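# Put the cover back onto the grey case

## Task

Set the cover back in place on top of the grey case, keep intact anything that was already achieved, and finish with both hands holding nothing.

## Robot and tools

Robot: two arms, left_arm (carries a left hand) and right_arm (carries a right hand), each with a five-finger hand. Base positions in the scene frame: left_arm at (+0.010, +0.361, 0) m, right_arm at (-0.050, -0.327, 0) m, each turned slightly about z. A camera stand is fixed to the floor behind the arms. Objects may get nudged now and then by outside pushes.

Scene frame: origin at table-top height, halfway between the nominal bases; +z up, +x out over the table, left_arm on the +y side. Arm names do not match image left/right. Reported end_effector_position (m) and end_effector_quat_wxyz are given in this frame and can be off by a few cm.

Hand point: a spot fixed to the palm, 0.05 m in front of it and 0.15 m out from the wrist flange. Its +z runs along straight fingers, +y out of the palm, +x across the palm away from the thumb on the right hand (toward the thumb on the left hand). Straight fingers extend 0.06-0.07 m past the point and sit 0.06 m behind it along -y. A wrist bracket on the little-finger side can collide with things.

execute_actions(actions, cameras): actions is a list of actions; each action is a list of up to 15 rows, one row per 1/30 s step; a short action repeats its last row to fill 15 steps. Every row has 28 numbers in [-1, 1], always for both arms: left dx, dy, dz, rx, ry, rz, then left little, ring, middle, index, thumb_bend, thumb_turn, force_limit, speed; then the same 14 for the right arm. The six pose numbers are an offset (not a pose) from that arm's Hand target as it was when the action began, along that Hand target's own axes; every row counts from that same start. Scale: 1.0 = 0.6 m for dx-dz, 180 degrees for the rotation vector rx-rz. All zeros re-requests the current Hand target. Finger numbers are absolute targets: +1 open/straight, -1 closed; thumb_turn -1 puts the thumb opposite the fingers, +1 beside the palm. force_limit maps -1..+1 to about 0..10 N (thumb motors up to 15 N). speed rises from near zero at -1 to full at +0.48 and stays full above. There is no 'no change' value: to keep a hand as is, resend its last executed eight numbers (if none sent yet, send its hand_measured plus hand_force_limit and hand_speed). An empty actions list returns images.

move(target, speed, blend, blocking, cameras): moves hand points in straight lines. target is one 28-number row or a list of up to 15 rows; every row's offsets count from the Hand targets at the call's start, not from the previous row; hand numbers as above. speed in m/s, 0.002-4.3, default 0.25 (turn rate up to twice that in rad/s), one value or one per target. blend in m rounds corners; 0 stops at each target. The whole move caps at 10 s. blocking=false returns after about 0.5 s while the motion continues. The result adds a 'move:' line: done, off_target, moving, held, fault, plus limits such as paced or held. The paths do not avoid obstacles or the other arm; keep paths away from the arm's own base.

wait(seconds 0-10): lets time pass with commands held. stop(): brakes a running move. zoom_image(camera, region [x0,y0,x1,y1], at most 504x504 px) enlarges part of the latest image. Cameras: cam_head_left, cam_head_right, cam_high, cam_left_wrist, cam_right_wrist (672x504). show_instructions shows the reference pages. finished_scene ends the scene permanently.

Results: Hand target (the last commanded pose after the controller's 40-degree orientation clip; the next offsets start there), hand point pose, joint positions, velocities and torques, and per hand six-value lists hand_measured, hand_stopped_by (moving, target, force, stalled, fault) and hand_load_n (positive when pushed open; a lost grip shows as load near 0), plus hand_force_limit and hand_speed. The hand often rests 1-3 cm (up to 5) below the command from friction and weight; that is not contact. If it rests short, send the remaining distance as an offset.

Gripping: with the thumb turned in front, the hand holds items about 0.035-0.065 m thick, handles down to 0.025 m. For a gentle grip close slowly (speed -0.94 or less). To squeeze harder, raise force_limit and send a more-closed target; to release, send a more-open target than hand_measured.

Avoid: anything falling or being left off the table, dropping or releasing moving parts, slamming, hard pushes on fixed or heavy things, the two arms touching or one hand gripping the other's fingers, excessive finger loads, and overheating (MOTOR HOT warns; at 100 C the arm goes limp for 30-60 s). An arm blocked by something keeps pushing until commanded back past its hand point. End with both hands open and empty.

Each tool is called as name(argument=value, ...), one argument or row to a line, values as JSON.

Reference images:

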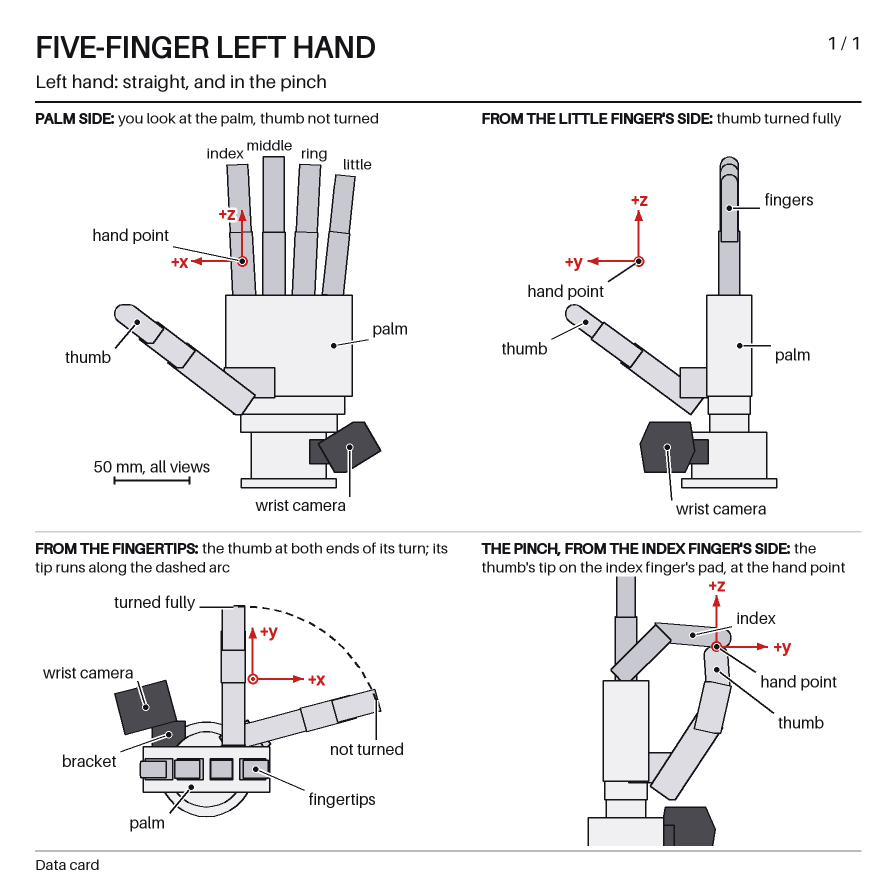

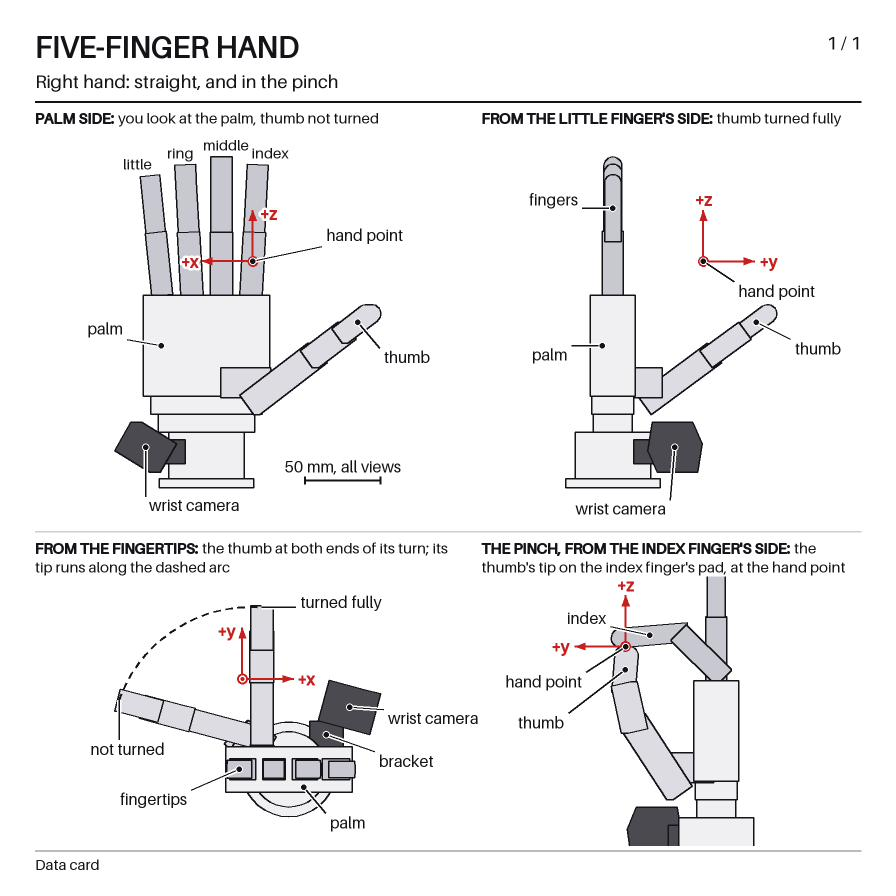

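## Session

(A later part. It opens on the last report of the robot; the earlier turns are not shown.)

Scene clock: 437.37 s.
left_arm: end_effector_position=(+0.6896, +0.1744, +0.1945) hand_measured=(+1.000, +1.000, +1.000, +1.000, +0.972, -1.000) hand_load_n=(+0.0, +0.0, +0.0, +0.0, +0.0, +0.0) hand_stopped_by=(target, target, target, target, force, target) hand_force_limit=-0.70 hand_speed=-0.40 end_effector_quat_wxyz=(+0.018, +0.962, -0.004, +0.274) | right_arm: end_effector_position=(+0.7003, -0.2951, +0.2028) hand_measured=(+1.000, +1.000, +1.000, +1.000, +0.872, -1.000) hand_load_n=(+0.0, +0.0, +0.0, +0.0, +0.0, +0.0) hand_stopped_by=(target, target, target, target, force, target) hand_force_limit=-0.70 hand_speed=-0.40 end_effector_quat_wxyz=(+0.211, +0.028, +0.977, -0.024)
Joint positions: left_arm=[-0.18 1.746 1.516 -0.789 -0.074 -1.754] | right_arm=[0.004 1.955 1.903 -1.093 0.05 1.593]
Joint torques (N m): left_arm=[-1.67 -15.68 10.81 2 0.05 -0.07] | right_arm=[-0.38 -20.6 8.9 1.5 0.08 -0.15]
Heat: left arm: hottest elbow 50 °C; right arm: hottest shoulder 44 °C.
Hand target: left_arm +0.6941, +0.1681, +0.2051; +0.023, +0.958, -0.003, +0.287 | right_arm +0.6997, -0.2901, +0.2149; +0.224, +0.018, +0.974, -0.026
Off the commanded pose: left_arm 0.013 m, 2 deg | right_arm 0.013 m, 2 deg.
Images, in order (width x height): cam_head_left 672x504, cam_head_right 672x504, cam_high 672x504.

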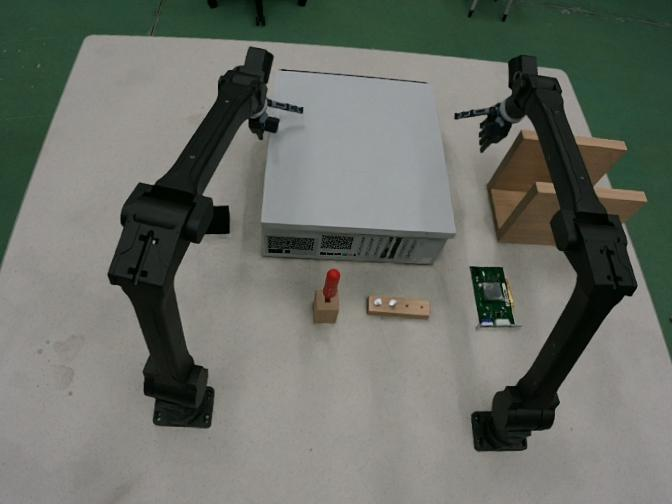

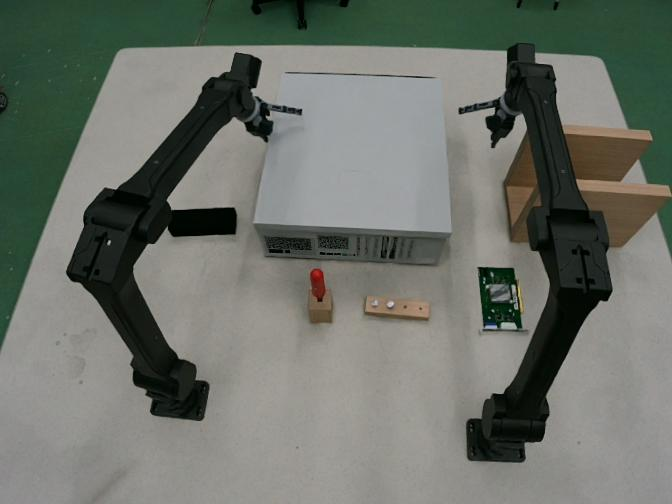

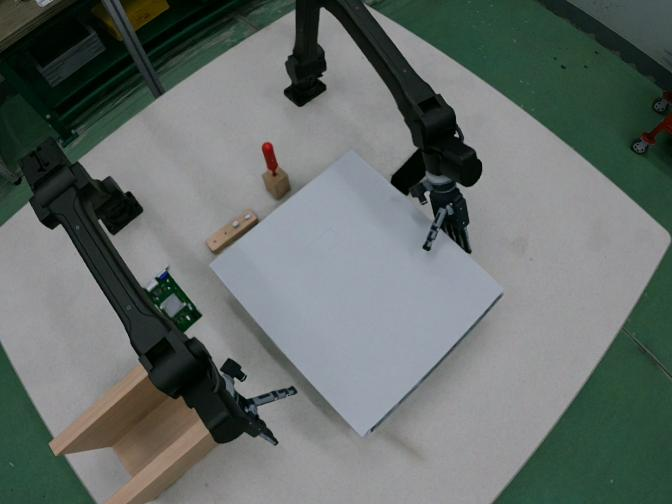

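zoom_image(
  camera="cam_high",
  region=[330, 280, 520, 450],
)

zoom_image(
  camera="cam_head_left",
  region=[250, 210, 470, 280],
)

zoom_image(
  camera="cam_head_right",
  region=[260, 60, 460, 130],
)

Scaled by 2.653 from the camera's 672x504 image, which has a finer 960x720 frame.

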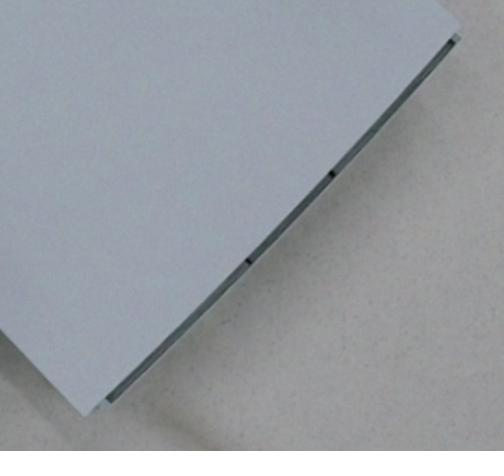

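Scaled by 2.291 from the camera's 672x504 image, which has a finer 960x720 frame.

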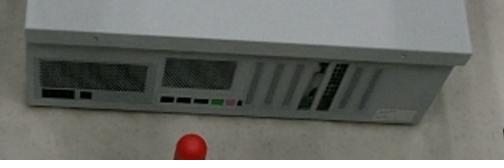

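Scaled by 2.520 from the camera's 672x504 image, which has a finer 960x720 frame.

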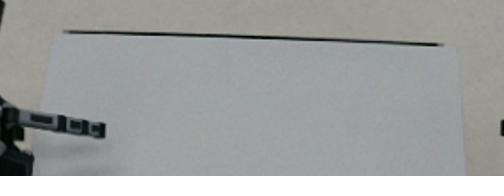

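move(
  target=[0.0001, -0.01, -0.0005, 0, 0, 0, 1, 1, 1, 1, 0, -1, -0.7, -0.4, 0.0033, 0.1414, -0.0083, 0, 0, 0, 1, 1, 1, 1, 0, -1, -0.7, -0.4],
  speed=0.1,
  cameras=["cam_head_left", "cam_right_wrist"],
)

Scene clock: 440.77 s.
left_arm: end_effector_position=(+0.6896, +0.1744, +0.1945) hand_measured=(+1.000, +1.000, +1.000, +1.000, +0.972, -1.000) hand_load_n=(+0.0, +0.0, +0.0, +0.0, +0.0, +0.0) hand_stopped_by=(target, target, target, target, force, target) hand_force_limit=-0.70 hand_speed=-0.40 end_effector_quat_wxyz=(+0.018, +0.962, -0.004, +0.274) | right_arm: end_effector_position=(+0.6963, -0.2075, +0.2030) hand_measured=(+1.000, +1.000, +1.000, +1.000, +0.872, -1.000) hand_load_n=(+0.0, +0.0, +0.0, +0.0, +0.0, +0.0) hand_stopped_by=(target, target, target, target, force, target) hand_force_limit=-0.70 hand_speed=-0.40 end_effector_quat_wxyz=(+0.216, +0.011, +0.976, -0.028)
Joint positions: left_arm=[-0.18 1.746 1.516 -0.789 -0.074 -1.754] | right_arm=[0.14 1.955 1.903 -1.093 0.106 1.683]
Joint torques (N m): left_arm=[-0.09 -16.21 10.4 1.78 0.26 -0.01] | right_arm=[-0.56 -19.6 10.52 0.77 0.18 0.11]
Heat: left arm: hottest elbow 50 °C; right arm: hottest shoulder 44 °C.
Hand target: left_arm +0.6941, +0.1741, +0.2051; +0.022, +0.958, -0.003, +0.287 | right_arm +0.6997, -0.2050, +0.2148; +0.224, +0.017, +0.974, -0.026
Off the commanded pose: left_arm 0.012 m, 2 deg | right_arm 0.013 m, 1 deg.
move: off_target (left_arm, right_arm)
Images, in order (width x height): cam_head_left 672x504, cam_right_wrist 672x504.

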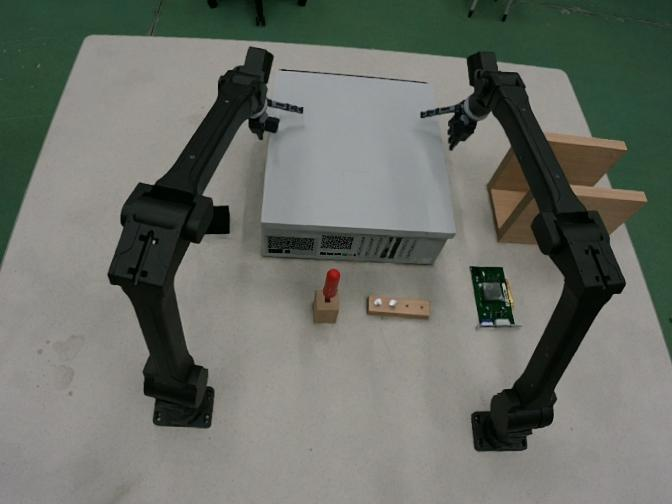

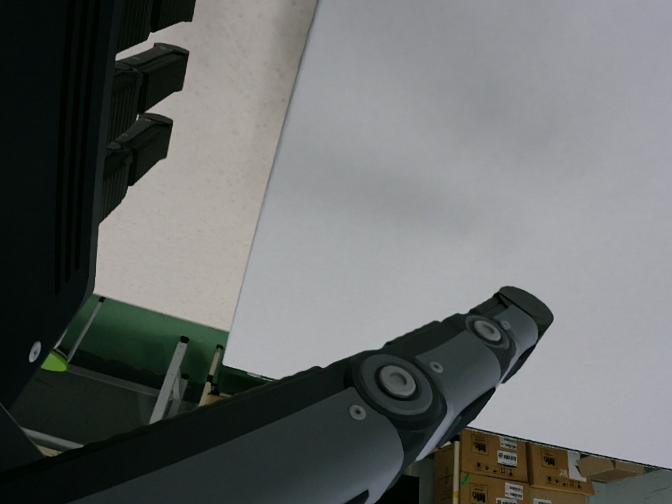

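move(
  target=[0, 0, 0, 0, 0, 0, 1, 1, 1, 1, 0, -1, -0.7, -0.4, 0.0008, 0.0333, -0.002, 0, 0, 0, 1, 1, 1, 1, 0, -1, -0.7, -0.4],
  speed=0.06,
  cameras=["cam_head_left", "cam_right_wrist"],
)

Scene clock: 442.07 s.
left_arm: end_effector_position=(+0.6896, +0.1744, +0.1945) hand_measured=(+1.000, +1.000, +1.000, +1.000, +0.972, -1.000) hand_load_n=(+0.0, +0.0, +0.0, +0.0, +0.0, -0.5) hand_stopped_by=(target, target, target, target, force, target) hand_force_limit=-0.70 hand_speed=-0.40 end_effector_quat_wxyz=(+0.018, +0.962, -0.004, +0.274) | right_arm: end_effector_position=(+0.6938, -0.1898, +0.2028) hand_measured=(+1.000, +1.000, +1.000, +1.000, +0.872, -1.000) hand_load_n=(+0.0, +0.0, +0.0, +0.0, +0.0, +0.0) hand_stopped_by=(target, target, target, target, force, target) hand_force_limit=-0.70 hand_speed=-0.40 end_effector_quat_wxyz=(+0.215, +0.013, +0.976, -0.028)
Joint positions: left_arm=[-0.18 1.746 1.516 -0.789 -0.074 -1.754] | right_arm=[0.168 1.955 1.903 -1.096 0.119 1.711]
Joint torques (N m): left_arm=[0.5 -15.56 10.14 1.98 0.25 0.01] | right_arm=[-0.38 -18.96 11.49 0.57 0.19 0.12]
Heat: left arm: hottest elbow 50 °C; right arm: hottest shoulder 44 °C.
Hand target: left_arm +0.6941, +0.1741, +0.2051; +0.022, +0.958, -0.003, +0.287 | right_arm +0.6996, -0.1849, +0.2148; +0.224, +0.018, +0.974, -0.026
Off the commanded pose: left_arm 0.012 m, 2 deg | right_arm 0.014 m, 1 deg.
move: off_target (left_arm, right_arm)
Images, in order (width x height): cam_head_left 672x504, cam_right_wrist 672x504.

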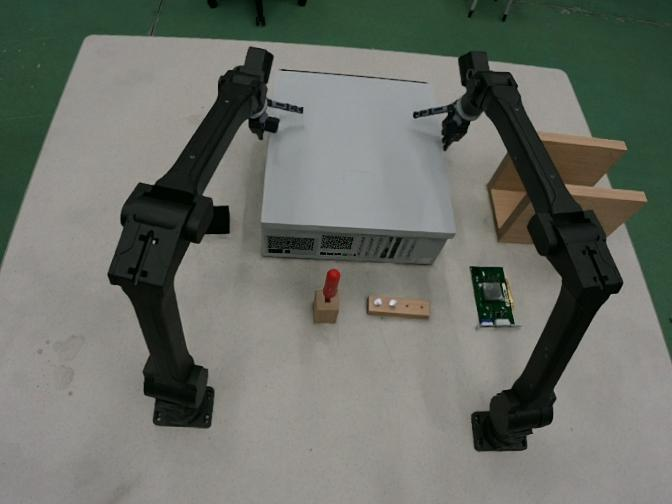

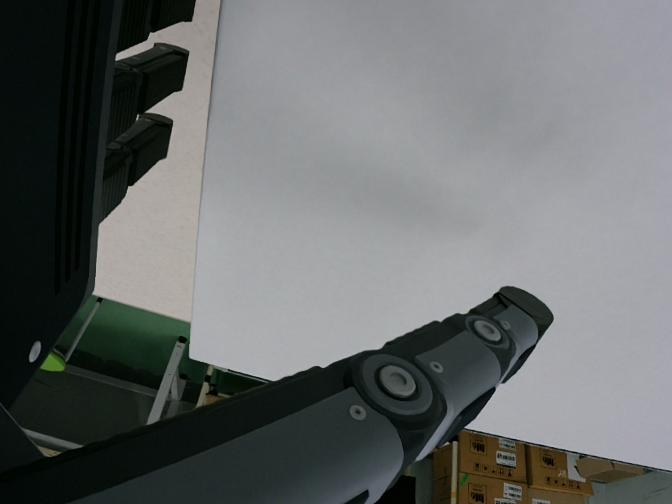

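move(
  target=[0, 0, 0, 0, 0, 0, 1, 1, 1, 1, 0, -1, -0.7, -0.4, 0.0006, 0.025, -0.0015, 0, 0, 0, 1, 1, 1, 1, 0, -1, -0.7, -0.4],
  speed=0.06,
  cameras=["cam_head_left", "cam_right_wrist"],
)

Scene clock: 443.40 s.
left_arm: end_effector_position=(+0.6896, +0.1744, +0.1945) hand_measured=(+1.000, +1.000, +1.000, +1.000, +0.972, -1.000) hand_load_n=(-0.5, +0.0, +0.0, +0.5, +0.0, +0.0) hand_stopped_by=(target, target, target, target, force, target) hand_force_limit=-0.70 hand_speed=-0.40 end_effector_quat_wxyz=(+0.018, +0.962, -0.004, +0.274) | right_arm: end_effector_position=(+0.6909, -0.1770, +0.2022) hand_measured=(+1.000, +1.000, +1.000, +1.000, +0.872, -1.000) hand_load_n=(+0.0, +0.0, +0.0, +0.0, +0.0, +0.0) hand_stopped_by=(target, target, target, target, force, target) hand_force_limit=-0.70 hand_speed=-0.40 end_effector_quat_wxyz=(+0.214, +0.013, +0.976, -0.029)
Joint positions: left_arm=[-0.18 1.746 1.516 -0.789 -0.074 -1.754] | right_arm=[0.189 1.955 1.903 -1.102 0.128 1.732]
Joint torques (N m): left_arm=[0.21 -15.68 10.37 1.96 0.22 0.05] | right_arm=[-0.09 -18.49 12.3 0.61 0.19 0.12]
Heat: left arm: hottest elbow 50 °C; right arm: hottest shoulder 44 °C.
Hand target: left_arm +0.6941, +0.1741, +0.2051; +0.022, +0.958, -0.003, +0.287 | right_arm +0.6997, -0.1701, +0.2149; +0.224, +0.018, +0.974, -0.026
Off the commanded pose: left_arm 0.012 m, 2 deg | right_arm 0.017 m, 1 deg.
move: off_target (left_arm, right_arm)
Images, in order (width x height): cam_head_left 672x504, cam_right_wrist 672x504.

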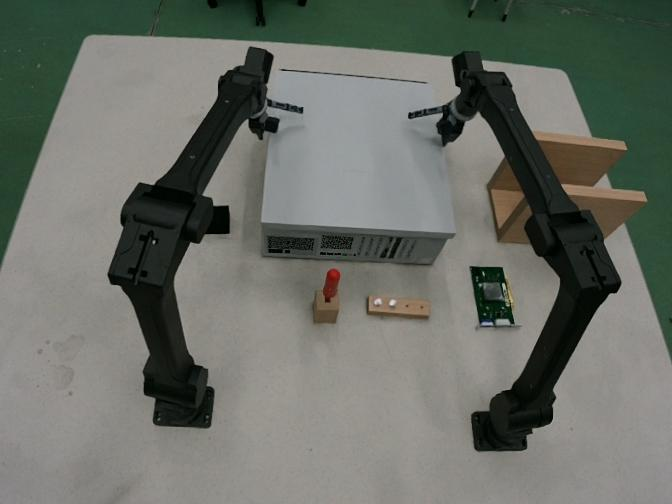

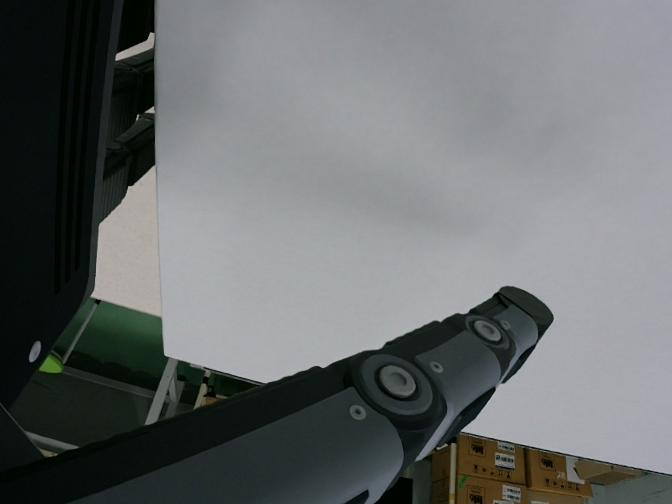

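move(
  target=[0, 0, 0, 0, 0, 0, 1, 1, 1, 1, 0, -1, -0.7, -0.4, 0.0006, 0.025, -0.0015, 0, 0, 0, 1, 1, 1, 1, 0, -1, -0.7, -0.4],
  speed=0.05,
  cameras=["cam_head_left", "cam_right_wrist"],
)

Scene clock: 444.57 s.
left_arm: end_effector_position=(+0.6896, +0.1744, +0.1945) hand_measured=(+1.000, +1.000, +1.000, +1.000, +0.972, -1.000) hand_load_n=(+0.0, +0.0, +0.0, +0.0, +0.0, +0.0) hand_stopped_by=(target, target, target, target, force, target) hand_force_limit=-0.70 hand_speed=-0.40 end_effector_quat_wxyz=(+0.018, +0.962, -0.004, +0.274) | right_arm: end_effector_position=(+0.6893, -0.1690, +0.1977) hand_measured=(+1.000, +1.000, +1.000, +1.000, +0.872, -1.000) hand_load_n=(+0.0, +0.0, +0.0, +0.0, +0.0, +0.0) hand_stopped_by=(target, target, target, target, force, target) hand_force_limit=-0.70 hand_speed=-0.40 end_effector_quat_wxyz=(+0.210, +0.015, +0.977, -0.033)
Joint positions: left_arm=[-0.18 1.746 1.516 -0.789 -0.074 -1.754] | right_arm=[0.204 1.961 1.903 -1.107 0.142 1.75]
Joint torques (N m): left_arm=[-0.21 -15.38 10.3 1.95 0.2 -0.01] | right_arm=[0.32 -18.32 13.12 0.53 0.02 0.14]
Heat: left arm: hottest elbow 50 °C; right arm: hottest shoulder 44 °C.
Hand target: left_arm +0.6941, +0.1741, +0.2051; +0.022, +0.958, -0.003, +0.287 | right_arm +0.6997, -0.1550, +0.2147; +0.224, +0.018, +0.974, -0.026
Off the commanded pose: left_arm 0.012 m, 2 deg | right_arm 0.024 m, 2 deg.
move: off_target (left_arm, right_arm)
Images, in order (width x height): cam_head_left 672x504, cam_right_wrist 672x504.

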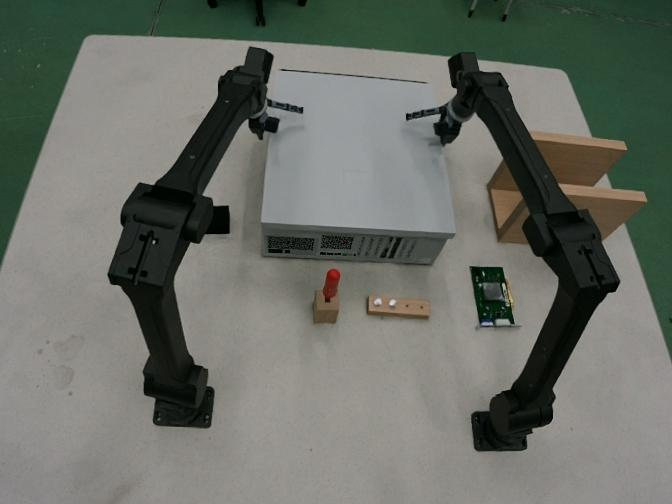

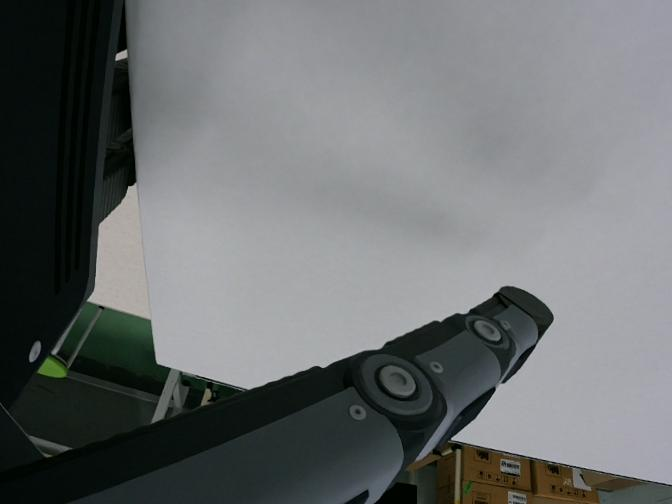

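zoom_image(
  camera="cam_head_left",
  region=[250, 210, 310, 260],
)

zoom_image(
  camera="cam_head_left",
  region=[410, 215, 470, 265],
)

Scaled by 8.400 from the camera's 672x504 image, which has a finer 960x720 frame.

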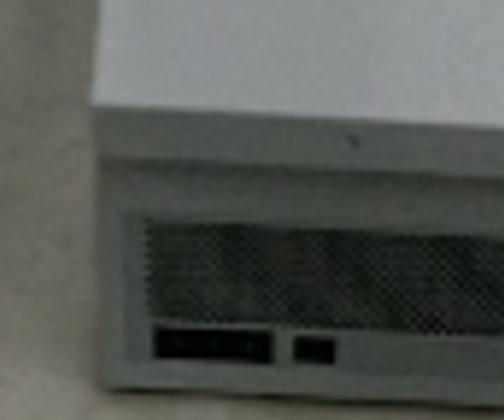

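Scaled by 8.400 from the camera's 672x504 image, which has a finer 960x720 frame.

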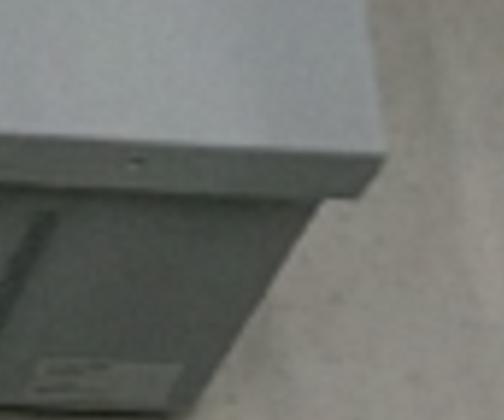

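move(
  target=[0, 0, 0, 0, 0, 0, 1, 1, 1, 1, 0, -1, -0.7, -0.4, 0.0006, 0.025, -0.0015, 0, 0, 0, 1, 1, 1, 1, 0, -1, -0.7, -0.4],
  speed=0.04,
  cameras=["cam_head_left", "cam_right_wrist"],
)

zoom_image(
  camera="cam_head_left",
  region=[410, 215, 470, 265],
)

Scene clock: 446.10 s.
left_arm: end_effector_position=(+0.6896, +0.1744, +0.1945) hand_measured=(+1.000, +1.000, +1.000, +1.000, +0.972, -1.000) hand_load_n=(+0.0, +0.0, +0.0, +0.0, +0.0, +0.0) hand_stopped_by=(target, target, target, target, force, target) hand_force_limit=-0.70 hand_speed=-0.40 end_effector_quat_wxyz=(+0.018, +0.962, -0.004, +0.274) | right_arm: end_effector_position=(+0.6900, -0.1696, +0.1973) hand_measured=(+1.000, +1.000, +1.000, +1.000, +0.872, -1.000) hand_load_n=(+0.0, +0.0, +0.0, +0.0, -0.5, +0.0) hand_stopped_by=(target, target, target, target, force, target) hand_force_limit=-0.70 hand_speed=-0.40 end_effector_quat_wxyz=(+0.210, +0.023, +0.977, -0.038)
Joint positions: left_arm=[-0.18 1.746 1.516 -0.789 -0.074 -1.754] | right_arm=[0.208 1.963 1.907 -1.112 0.157 1.766]
Joint torques (N m): left_arm=[-0.21 -16.03 10.39 1.88 0.28 0] | right_arm=[1.79 -18.02 13.68 0.49 -0.21 0.2]
Heat: left arm: hottest elbow 50 °C; right arm: hottest shoulder 44 °C.
Hand target: left_arm +0.6941, +0.1741, +0.2051; +0.022, +0.958, -0.003, +0.287 | right_arm +0.6996, -0.1400, +0.2149; +0.224, +0.018, +0.974, -0.026
Off the commanded pose: left_arm 0.012 m, 2 deg | right_arm 0.036 m, 2 deg.
move: off_target (left_arm, right_arm)
Images, in order (width x height): cam_head_left 672x504, cam_right_wrist 672x504.

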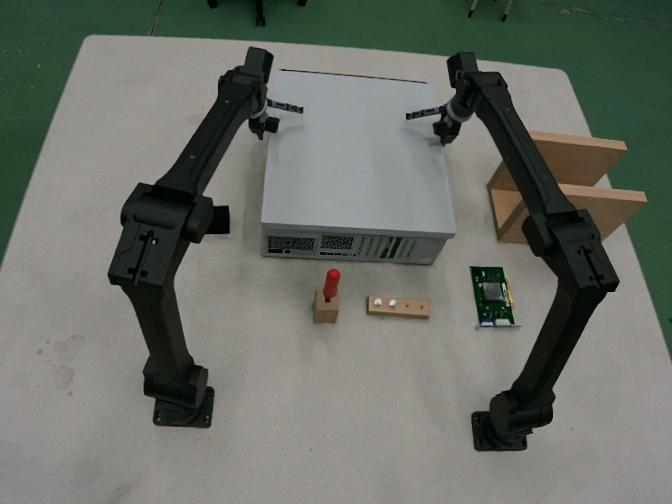

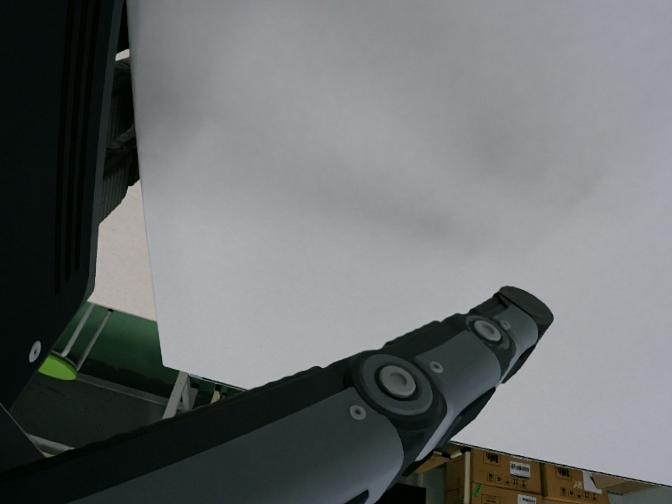

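Scaled by 8.400 from the camera's 672x504 image, which has a finer 960x720 frame.

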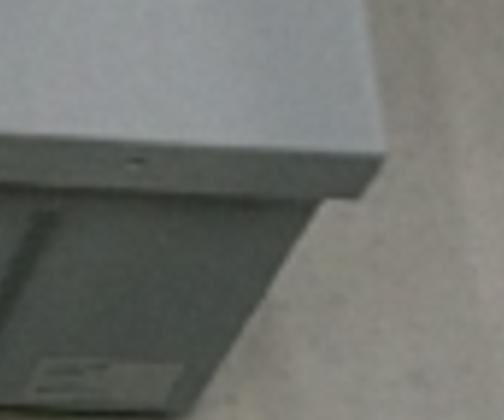

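move(
  target=[0, 0, 0, 0, 0, 0, 1, 1, 1, 1, 0, -1, -0.7, -0.4, 0.0006, 0.025, -0.0015, 0, 0, 0, 1, 1, 1, 1, 0, -1, -0.7, -0.4],
  speed=0.04,
  cameras=["cam_head_left"],
)

zoom_image(
  camera="cam_head_left",
  region=[410, 215, 470, 265],
)

Scene clock: 451.07 s.
left_arm: end_effector_position=(+0.6896, +0.1744, +0.1945) hand_measured=(+1.000, +1.000, +1.000, +1.000, +0.972, -1.000) hand_load_n=(+0.0, +0.0, +0.0, +0.0, +0.0, +0.0) hand_stopped_by=(target, target, target, target, force, target) hand_force_limit=-0.70 hand_speed=-0.40 end_effector_quat_wxyz=(+0.018, +0.962, -0.004, +0.274) | right_arm: end_effector_position=(+0.6908, -0.1698, +0.1966) hand_measured=(+1.000, +1.000, +1.000, +1.000, +0.872, -1.000) hand_load_n=(+0.0, +0.0, +0.0, +0.0, +0.0, +0.0) hand_stopped_by=(target, target, target, target, force, target) hand_force_limit=-0.70 hand_speed=-0.40 end_effector_quat_wxyz=(+0.208, +0.028, +0.977, -0.045)
Joint positions: left_arm=[-0.18 1.746 1.516 -0.789 -0.074 -1.754] | right_arm=[0.213 1.968 1.916 -1.123 0.173 1.779]
Joint torques (N m): left_arm=[0.15 -15.62 10.35 1.77 0.28 0.02] | right_arm=[3.14 -17.9 13.86 0.62 -0.51 0.27]
Heat: left arm: hottest elbow 50 °C; right arm: hottest elbow 46 °C.
Hand target: left_arm +0.6941, +0.1741, +0.2051; +0.022, +0.958, -0.003, +0.287 | right_arm +0.6996, -0.1249, +0.2150; +0.225, +0.018, +0.974, -0.026
Off the commanded pose: left_arm 0.012 m, 2 deg | right_arm 0.049 m, 3 deg.
move: off_target (left_arm, right_arm)
Images, in order (width x height): cam_head_left 672x504.

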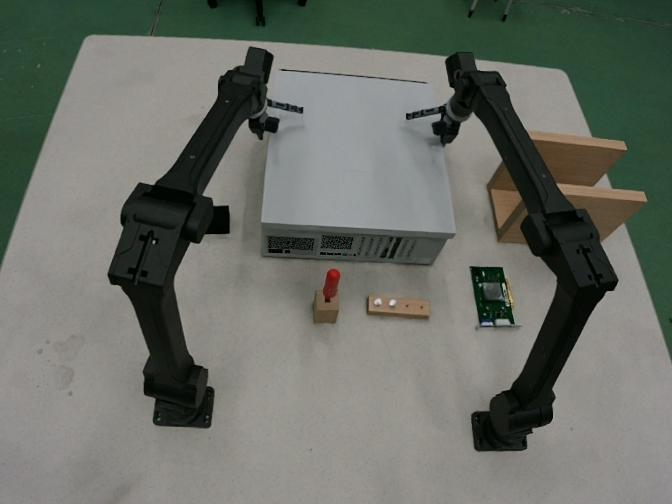

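Scaled by 8.400 from the camera's 672x504 image, which has a finer 960x720 frame.

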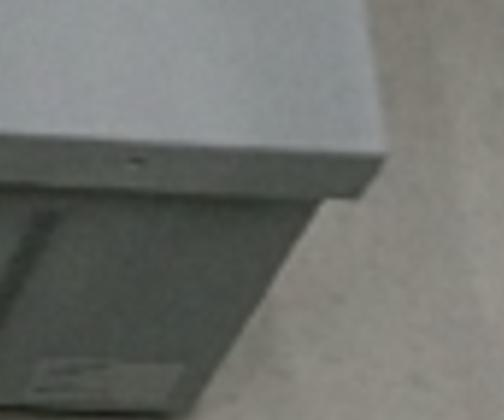

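move(
  target=[0, 0, 0, 0, 0, 0, 1, 1, 1, 1, 0, -1, -0.7, -0.4, 0.0006, 0.025, -0.0015, 0, 0, 0, 1, 1, 1, 1, 0, -1, -0.7, -0.4],
  speed=0.04,
  cameras=["cam_head_left"],
)

zoom_image(
  camera="cam_head_left",
  region=[410, 215, 470, 265],
)

Scene clock: 452.73 s.
left_arm: end_effector_position=(+0.6896, +0.1744, +0.1945) hand_measured=(+1.000, +1.000, +1.000, +1.000, +0.972, -1.000) hand_load_n=(+0.0, +0.0, +0.0, +0.0, -0.5, +0.0) hand_stopped_by=(target, target, target, target, force, target) hand_force_limit=-0.70 hand_speed=-0.40 end_effector_quat_wxyz=(+0.018, +0.962, -0.004, +0.274) | right_arm: end_effector_position=(+0.6904, -0.1650, +0.1957) hand_measured=(+1.000, +1.000, +1.000, +1.000, +0.872, -1.000) hand_load_n=(+0.0, +0.0, +0.0, +0.0, +0.0, +0.0) hand_stopped_by=(target, target, target, target, force, target) hand_force_limit=-0.70 hand_speed=-0.40 end_effector_quat_wxyz=(+0.206, +0.031, +0.977, -0.050)
Joint positions: left_arm=[-0.18 1.746 1.516 -0.789 -0.074 -1.754] | right_arm=[0.223 1.974 1.926 -1.137 0.186 1.793]
Joint torques (N m): left_arm=[-0.32 -15.03 10.28 1.91 0.24 0.03] | right_arm=[4.01 -17.9 14.09 0.75 -0.71 0.32]
Heat: left arm: hottest elbow 49 °C; right arm: hottest elbow 46 °C.
Hand target: left_arm +0.6941, +0.1741, +0.2051; +0.022, +0.958, -0.003, +0.287 | right_arm +0.6996, -0.1100, +0.2148; +0.224, +0.018, +0.974, -0.026
Off the commanded pose: left_arm 0.012 m, 2 deg | right_arm 0.059 m, 4 deg.
move: off_target (left_arm, right_arm)
Images, in order (width x height): cam_head_left 672x504.

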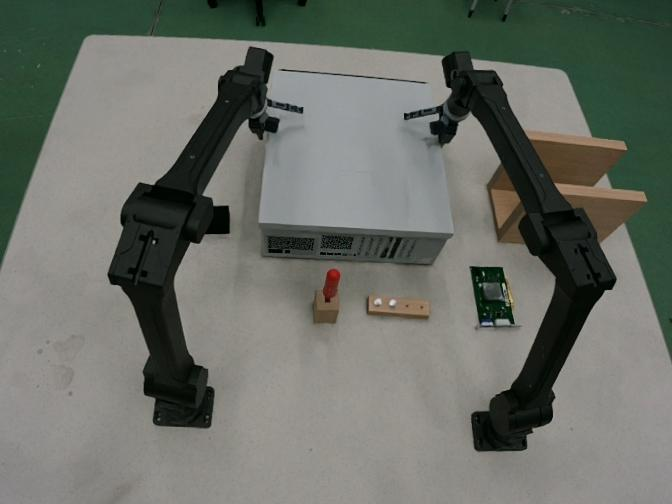

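Scaled by 8.400 from the camera's 672x504 image, which has a finer 960x720 frame.

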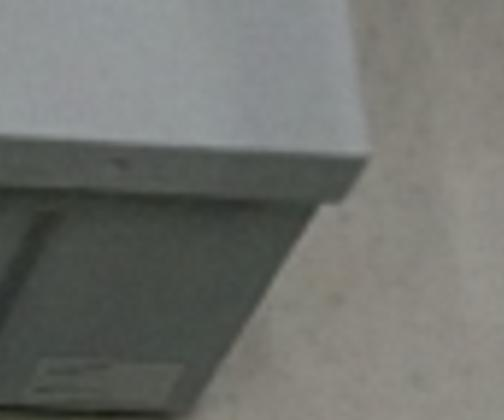

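zoom_image(
  camera="cam_head_left",
  region=[250, 205, 310, 255],
)

zoom_image(
  camera="cam_head_left",
  region=[265, 60, 445, 100],
)

Scaled by 8.400 from the camera's 672x504 image, which has a finer 960x720 frame.

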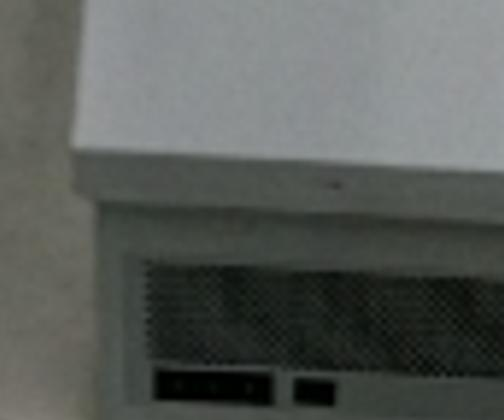

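Scaled by 2.800 from the camera's 672x504 image, which has a finer 960x720 frame.

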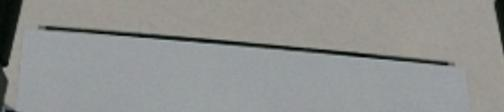

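move(
  target=[
    [0, -0.02, 0, 0, 0, 0, 1, 1, 1, 1, 0, -1, -0.7, -0.4, -0.0027, -0.1164, 0.0068, 0, 0, 0, 1, 1, 1, 1, 0, -1, -0.7, -0.4],
    [0.0093, -0.1421, -0.0311, 0, 0, 0, 1, 1, 1, 1, 0, -1, -0.7, -0.4, 0.0041, -0.2839, 0.0022, 0, 0, 0, 1, 1, 1, 1, 0, -1, -0.7, -0.4],
    [-0.0334, -0.1496, -0.2397, 0, 0, 0, 1, 1, 1, 1, 0, -1, -0.7, -0.4, 0.0736, -0.2973, -0.1985, 0, 0, 0, 1, 1, 1, 1, 0, -1, -0.7, -0.4],
  ],
  speed=[0.06, 0.15, 0.2],
  blend=[0.0, 0.04, 0],
  cameras=["cam_head_left", "cam_high"],
)

Scene clock: 463.20 s.
left_arm: end_effector_position=(+0.6017, +0.2653, +0.3153) hand_measured=(+1.000, +1.000, +1.000, +1.000, +0.972, -1.000) hand_load_n=(+0.0, +0.0, +0.0, +0.0, +0.0, -0.5) hand_stopped_by=(target, target, target, target, force, target) hand_force_limit=-0.70 hand_speed=-0.40 end_effector_quat_wxyz=(+0.024, +0.955, -0.002, +0.296) | right_arm: end_effector_position=(+0.6025, -0.2776, +0.3135) hand_measured=(+1.000, +1.000, +1.000, +1.000, +0.872, -1.000) hand_load_n=(+0.0, +0.0, -0.5, +0.0, +0.0, +0.0) hand_stopped_by=(target, target, target, target, force, target) hand_force_limit=-0.70 hand_speed=-0.40 end_effector_quat_wxyz=(+0.230, +0.023, +0.973, -0.025)
Joint positions: left_arm=[-0.025 1.427 1.431 -0.972 0.015 -1.629] | right_arm=[0.032 1.658 1.762 -1.213 0.061 1.607]
Joint torques (N m): left_arm=[0.09 -10.64 10.25 0.83 0.32 0.06] | right_arm=[-1.26 -15.38 9.03 0.7 -0.12 -0.15]
Heat: left arm: hottest elbow 49 °C; right arm: hottest elbow 46 °C.
Hand target: left_arm +0.5999, +0.2700, +0.3103; +0.022, +0.958, -0.003, +0.287 | right_arm +0.5997, -0.2798, +0.3100; +0.224, +0.018, +0.974, -0.026
Off the commanded pose: left_arm 0.007 m, 1 deg | right_arm 0.005 m, 1 deg.
move: done
Images, in order (width x height): cam_head_left 672x504, cam_high 672x504.

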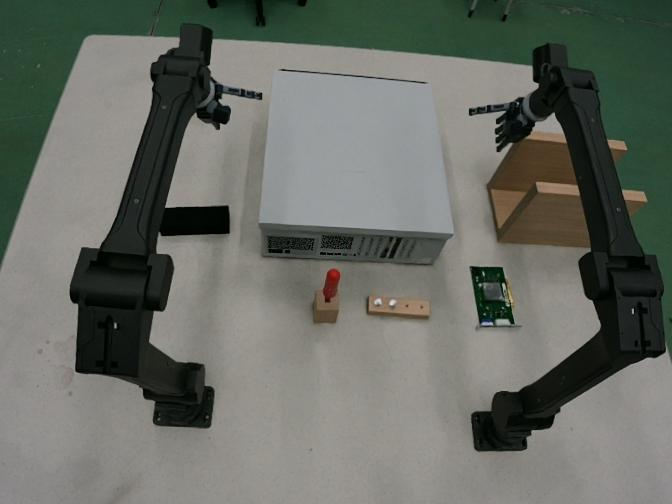

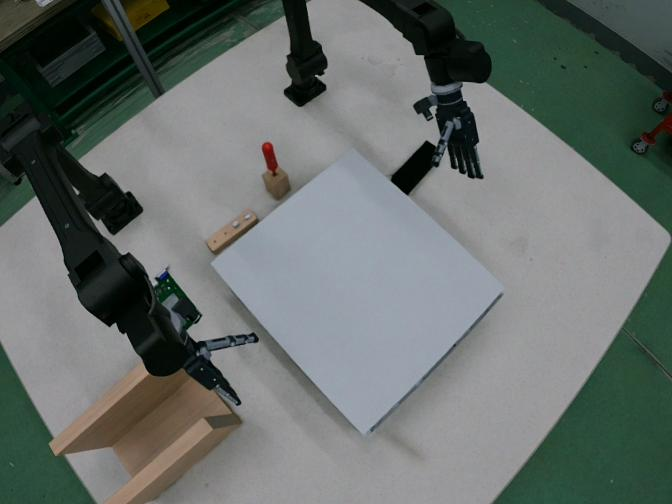

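zoom_image(
  camera="cam_high",
  region=[340, 270, 520, 450],
)

zoom_image(
  camera="cam_head_left",
  region=[265, 55, 445, 105],
)

zoom_image(
  camera="cam_head_left",
  region=[250, 205, 350, 265],
)

zoom_image(
  camera="cam_head_left",
  region=[365, 210, 465, 270],
)

Scaled by 2.800 from the camera's 672x504 image, which has a finer 960x720 frame.

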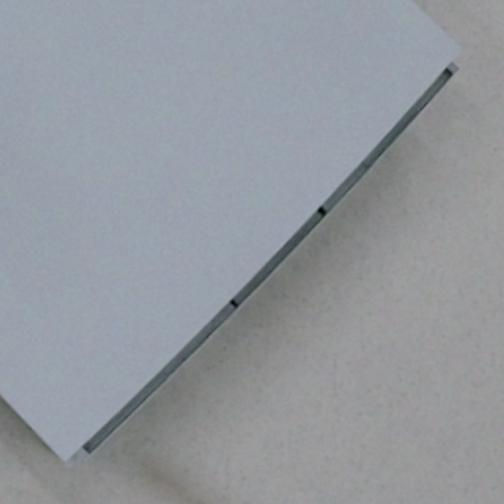

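Scaled by 2.800 from the camera's 672x504 image, which has a finer 960x720 frame.

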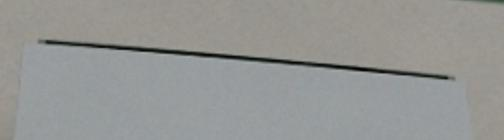

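Scaled by 5.040 from the camera's 672x504 image, which has a finer 960x720 frame.

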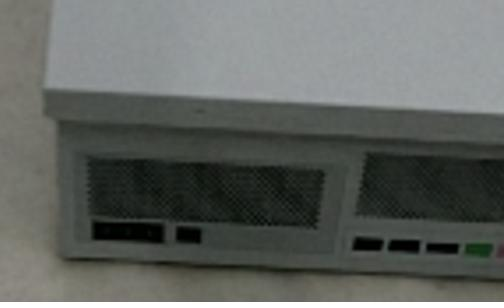

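Scaled by 5.040 from the camera's 672x504 image, which has a finer 960x720 frame.

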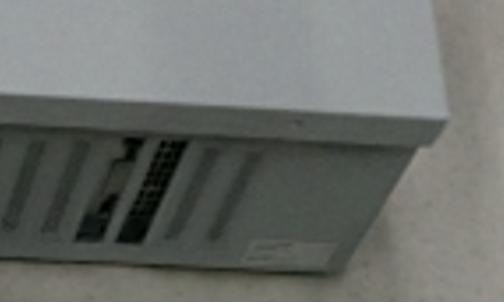

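move(
  target=[
    [-0.2773, 0.0094, -0.2748, -0.0909, -0.1143, 0.4916, 1, 1, 1, 1, 0, -1, -0.7, -0.4, 0.4494, -0.0234, -0.2187, -0.0848, 0.0572, -0.5063, 1, 1, 1, 1, 0, -1, -0.7, -0.4],
  ],
  speed=0.15,
  cameras=["cam_head_left", "cam_high"],
)

Scene clock: 470.57 s.
left_arm: end_effector_position=(+0.3678, +0.2726, +0.3364) hand_measured=(+1.000, +1.000, +1.000, +1.000, +0.972, -1.000) hand_load_n=(+0.0, +0.0, +0.0, +0.0, +0.0, +0.0) hand_stopped_by=(target, target, target, target, force, target) hand_force_limit=-0.70 hand_speed=-0.40 end_effector_quat_wxyz=(-0.048, +0.712, -0.699, +0.044) | right_arm: end_effector_position=(+0.3057, -0.2824, +0.3087) hand_measured=(+1.000, +1.000, +1.000, +1.000, +0.872, -1.000) hand_load_n=(+0.0, +0.0, +0.0, +0.0, +0.0, +0.0) hand_stopped_by=(target, target, target, target, force, target) hand_force_limit=-0.70 hand_speed=-0.40 end_effector_quat_wxyz=(-0.062, +0.696, -0.713, +0.059)
Joint positions: left_arm=[-0.114 1.381 1.633 -1.695 -0.025 -0.162] | right_arm=[0.06 1.319 1.5 -1.581 0.004 0.057]
Joint torques (N m): left_arm=[-0.79 -9.99 13.07 -0.03 0.01 0.12] | right_arm=[-0.03 -10.93 8.32 0.1 0.14 -0.19]
Heat: left arm: hottest elbow 49 °C; right arm: hottest elbow 45 °C.
Hand target: left_arm +0.3702, +0.2704, +0.3565; -0.061, +0.705, -0.704, +0.060 | right_arm +0.2995, -0.2801, +0.3103; -0.060, +0.705, -0.704, +0.060
Off the commanded pose: left_arm 0.020 m, 3 deg | right_arm 0.007 m, 2 deg.
move: off_target (left_arm)
Images, in order (width x height): cam_head_left 672x504, cam_high 672x504.

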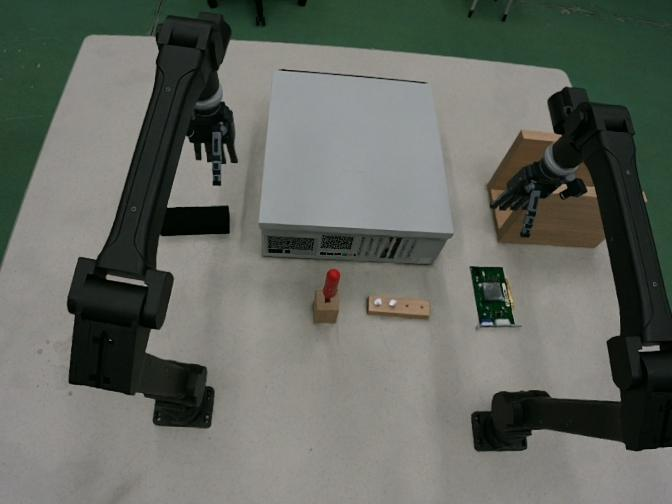

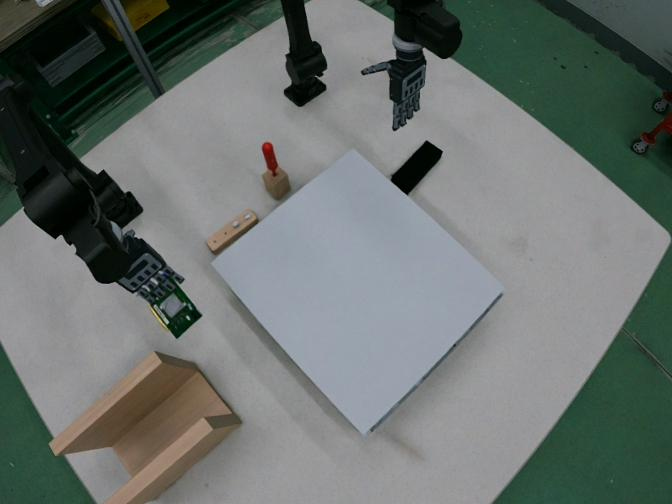

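move(
  target=[
    [0, 0.1612, 0.0508, 0, 0, 0, 1, 1, 1, 1, 0, -1, -0.7, -0.4, 0, 0.032, -0.0055, 0, 0, 0, 1, 1, 1, 1, 0, -1, -0.7, -0.4],
    [0.2333, 0.1612, 0.0508, 0, 0, 0, 1, 1, 1, 1, 0, -1, -0.7, -0.4, -0.2233, 0.032, -0.0055, 0, 0, 0, 1, 1, 1, 1, 0, -1, -0.7, -0.4],
  ],
  speed=0.12,
  blend=[0.02, 0],
  cameras=["cam_head_left", "cam_high", "cam_left_wrist", "cam_right_wrist"],
)

Scene clock: 474.73 s.
left_arm: end_effector_position=(+0.2673, +0.1417, +0.2961) hand_measured=(+1.000, +1.000, +1.000, +1.000, +0.972, -1.000) hand_load_n=(+0.0, +0.0, +0.0, +0.0, +0.0, +0.0) hand_stopped_by=(target, target, target, target, force, target) hand_force_limit=-0.70 hand_speed=-0.40 end_effector_quat_wxyz=(-0.055, +0.704, -0.707, +0.036) | right_arm: end_effector_position=(+0.2690, -0.1540, +0.2900) hand_measured=(+1.000, +1.000, +1.000, +1.000, +0.872, -1.000) hand_load_n=(+0.0, +0.0, +0.0, +0.0, +0.0, +0.0) hand_stopped_by=(target, target, target, target, force, target) hand_force_limit=-0.70 hand_speed=-0.40 end_effector_quat_wxyz=(-0.039, +0.709, -0.702, +0.050)
Joint positions: left_arm=[-0.553 1.25 1.406 -1.633 -0.093 -0.577] | right_arm=[0.418 1.328 1.459 -1.591 0.062 0.377]
Joint torques (N m): left_arm=[-0.5 -6.89 13.23 0.88 -0.06 -0.11] | right_arm=[-0.26 -9.76 13.31 -0.02 0.17 0.1]
Heat: left arm: hottest elbow 50 °C; right arm: hottest elbow 45 °C.
Hand target: left_arm +0.2801, +0.1304, +0.3099; -0.061, +0.705, -0.704, +0.060 | right_arm +0.2799, -0.1462, +0.3104; -0.060, +0.705, -0.704, +0.060
Off the commanded pose: left_arm 0.022 m, 3 deg | right_arm 0.024 m, 3 deg.
move: off_target (left_arm, right_arm)
Images, in order (width x height): cam_head_left 672x504, cam_high 672x504, cam_left_wrist 672x504, cam_right_wrist 672x504.

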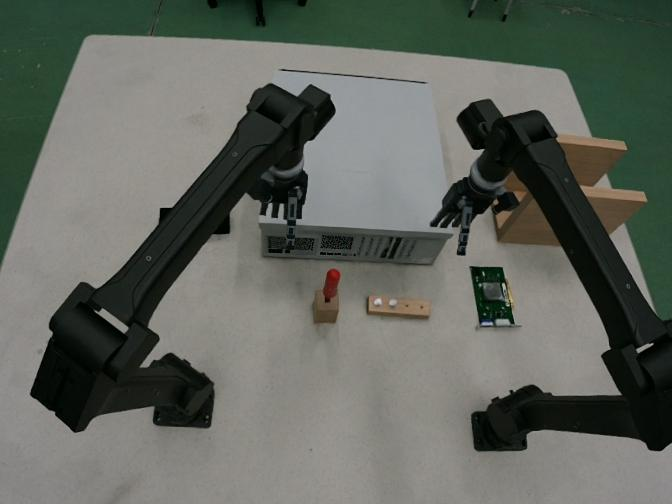

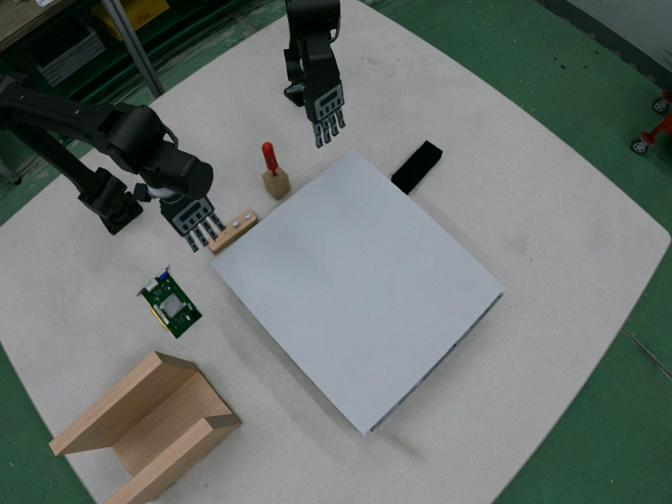

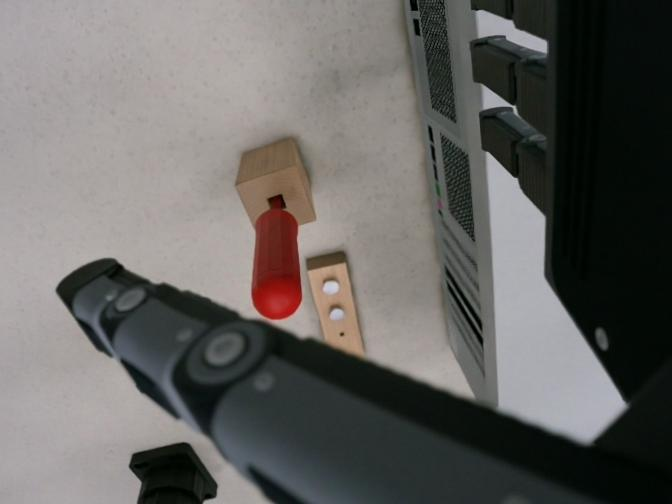

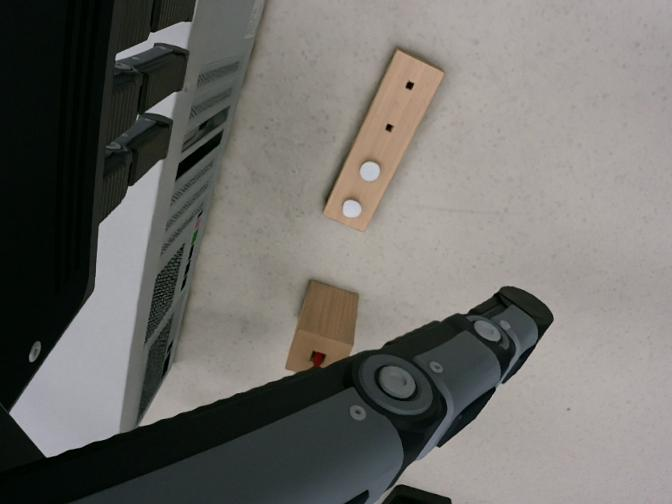

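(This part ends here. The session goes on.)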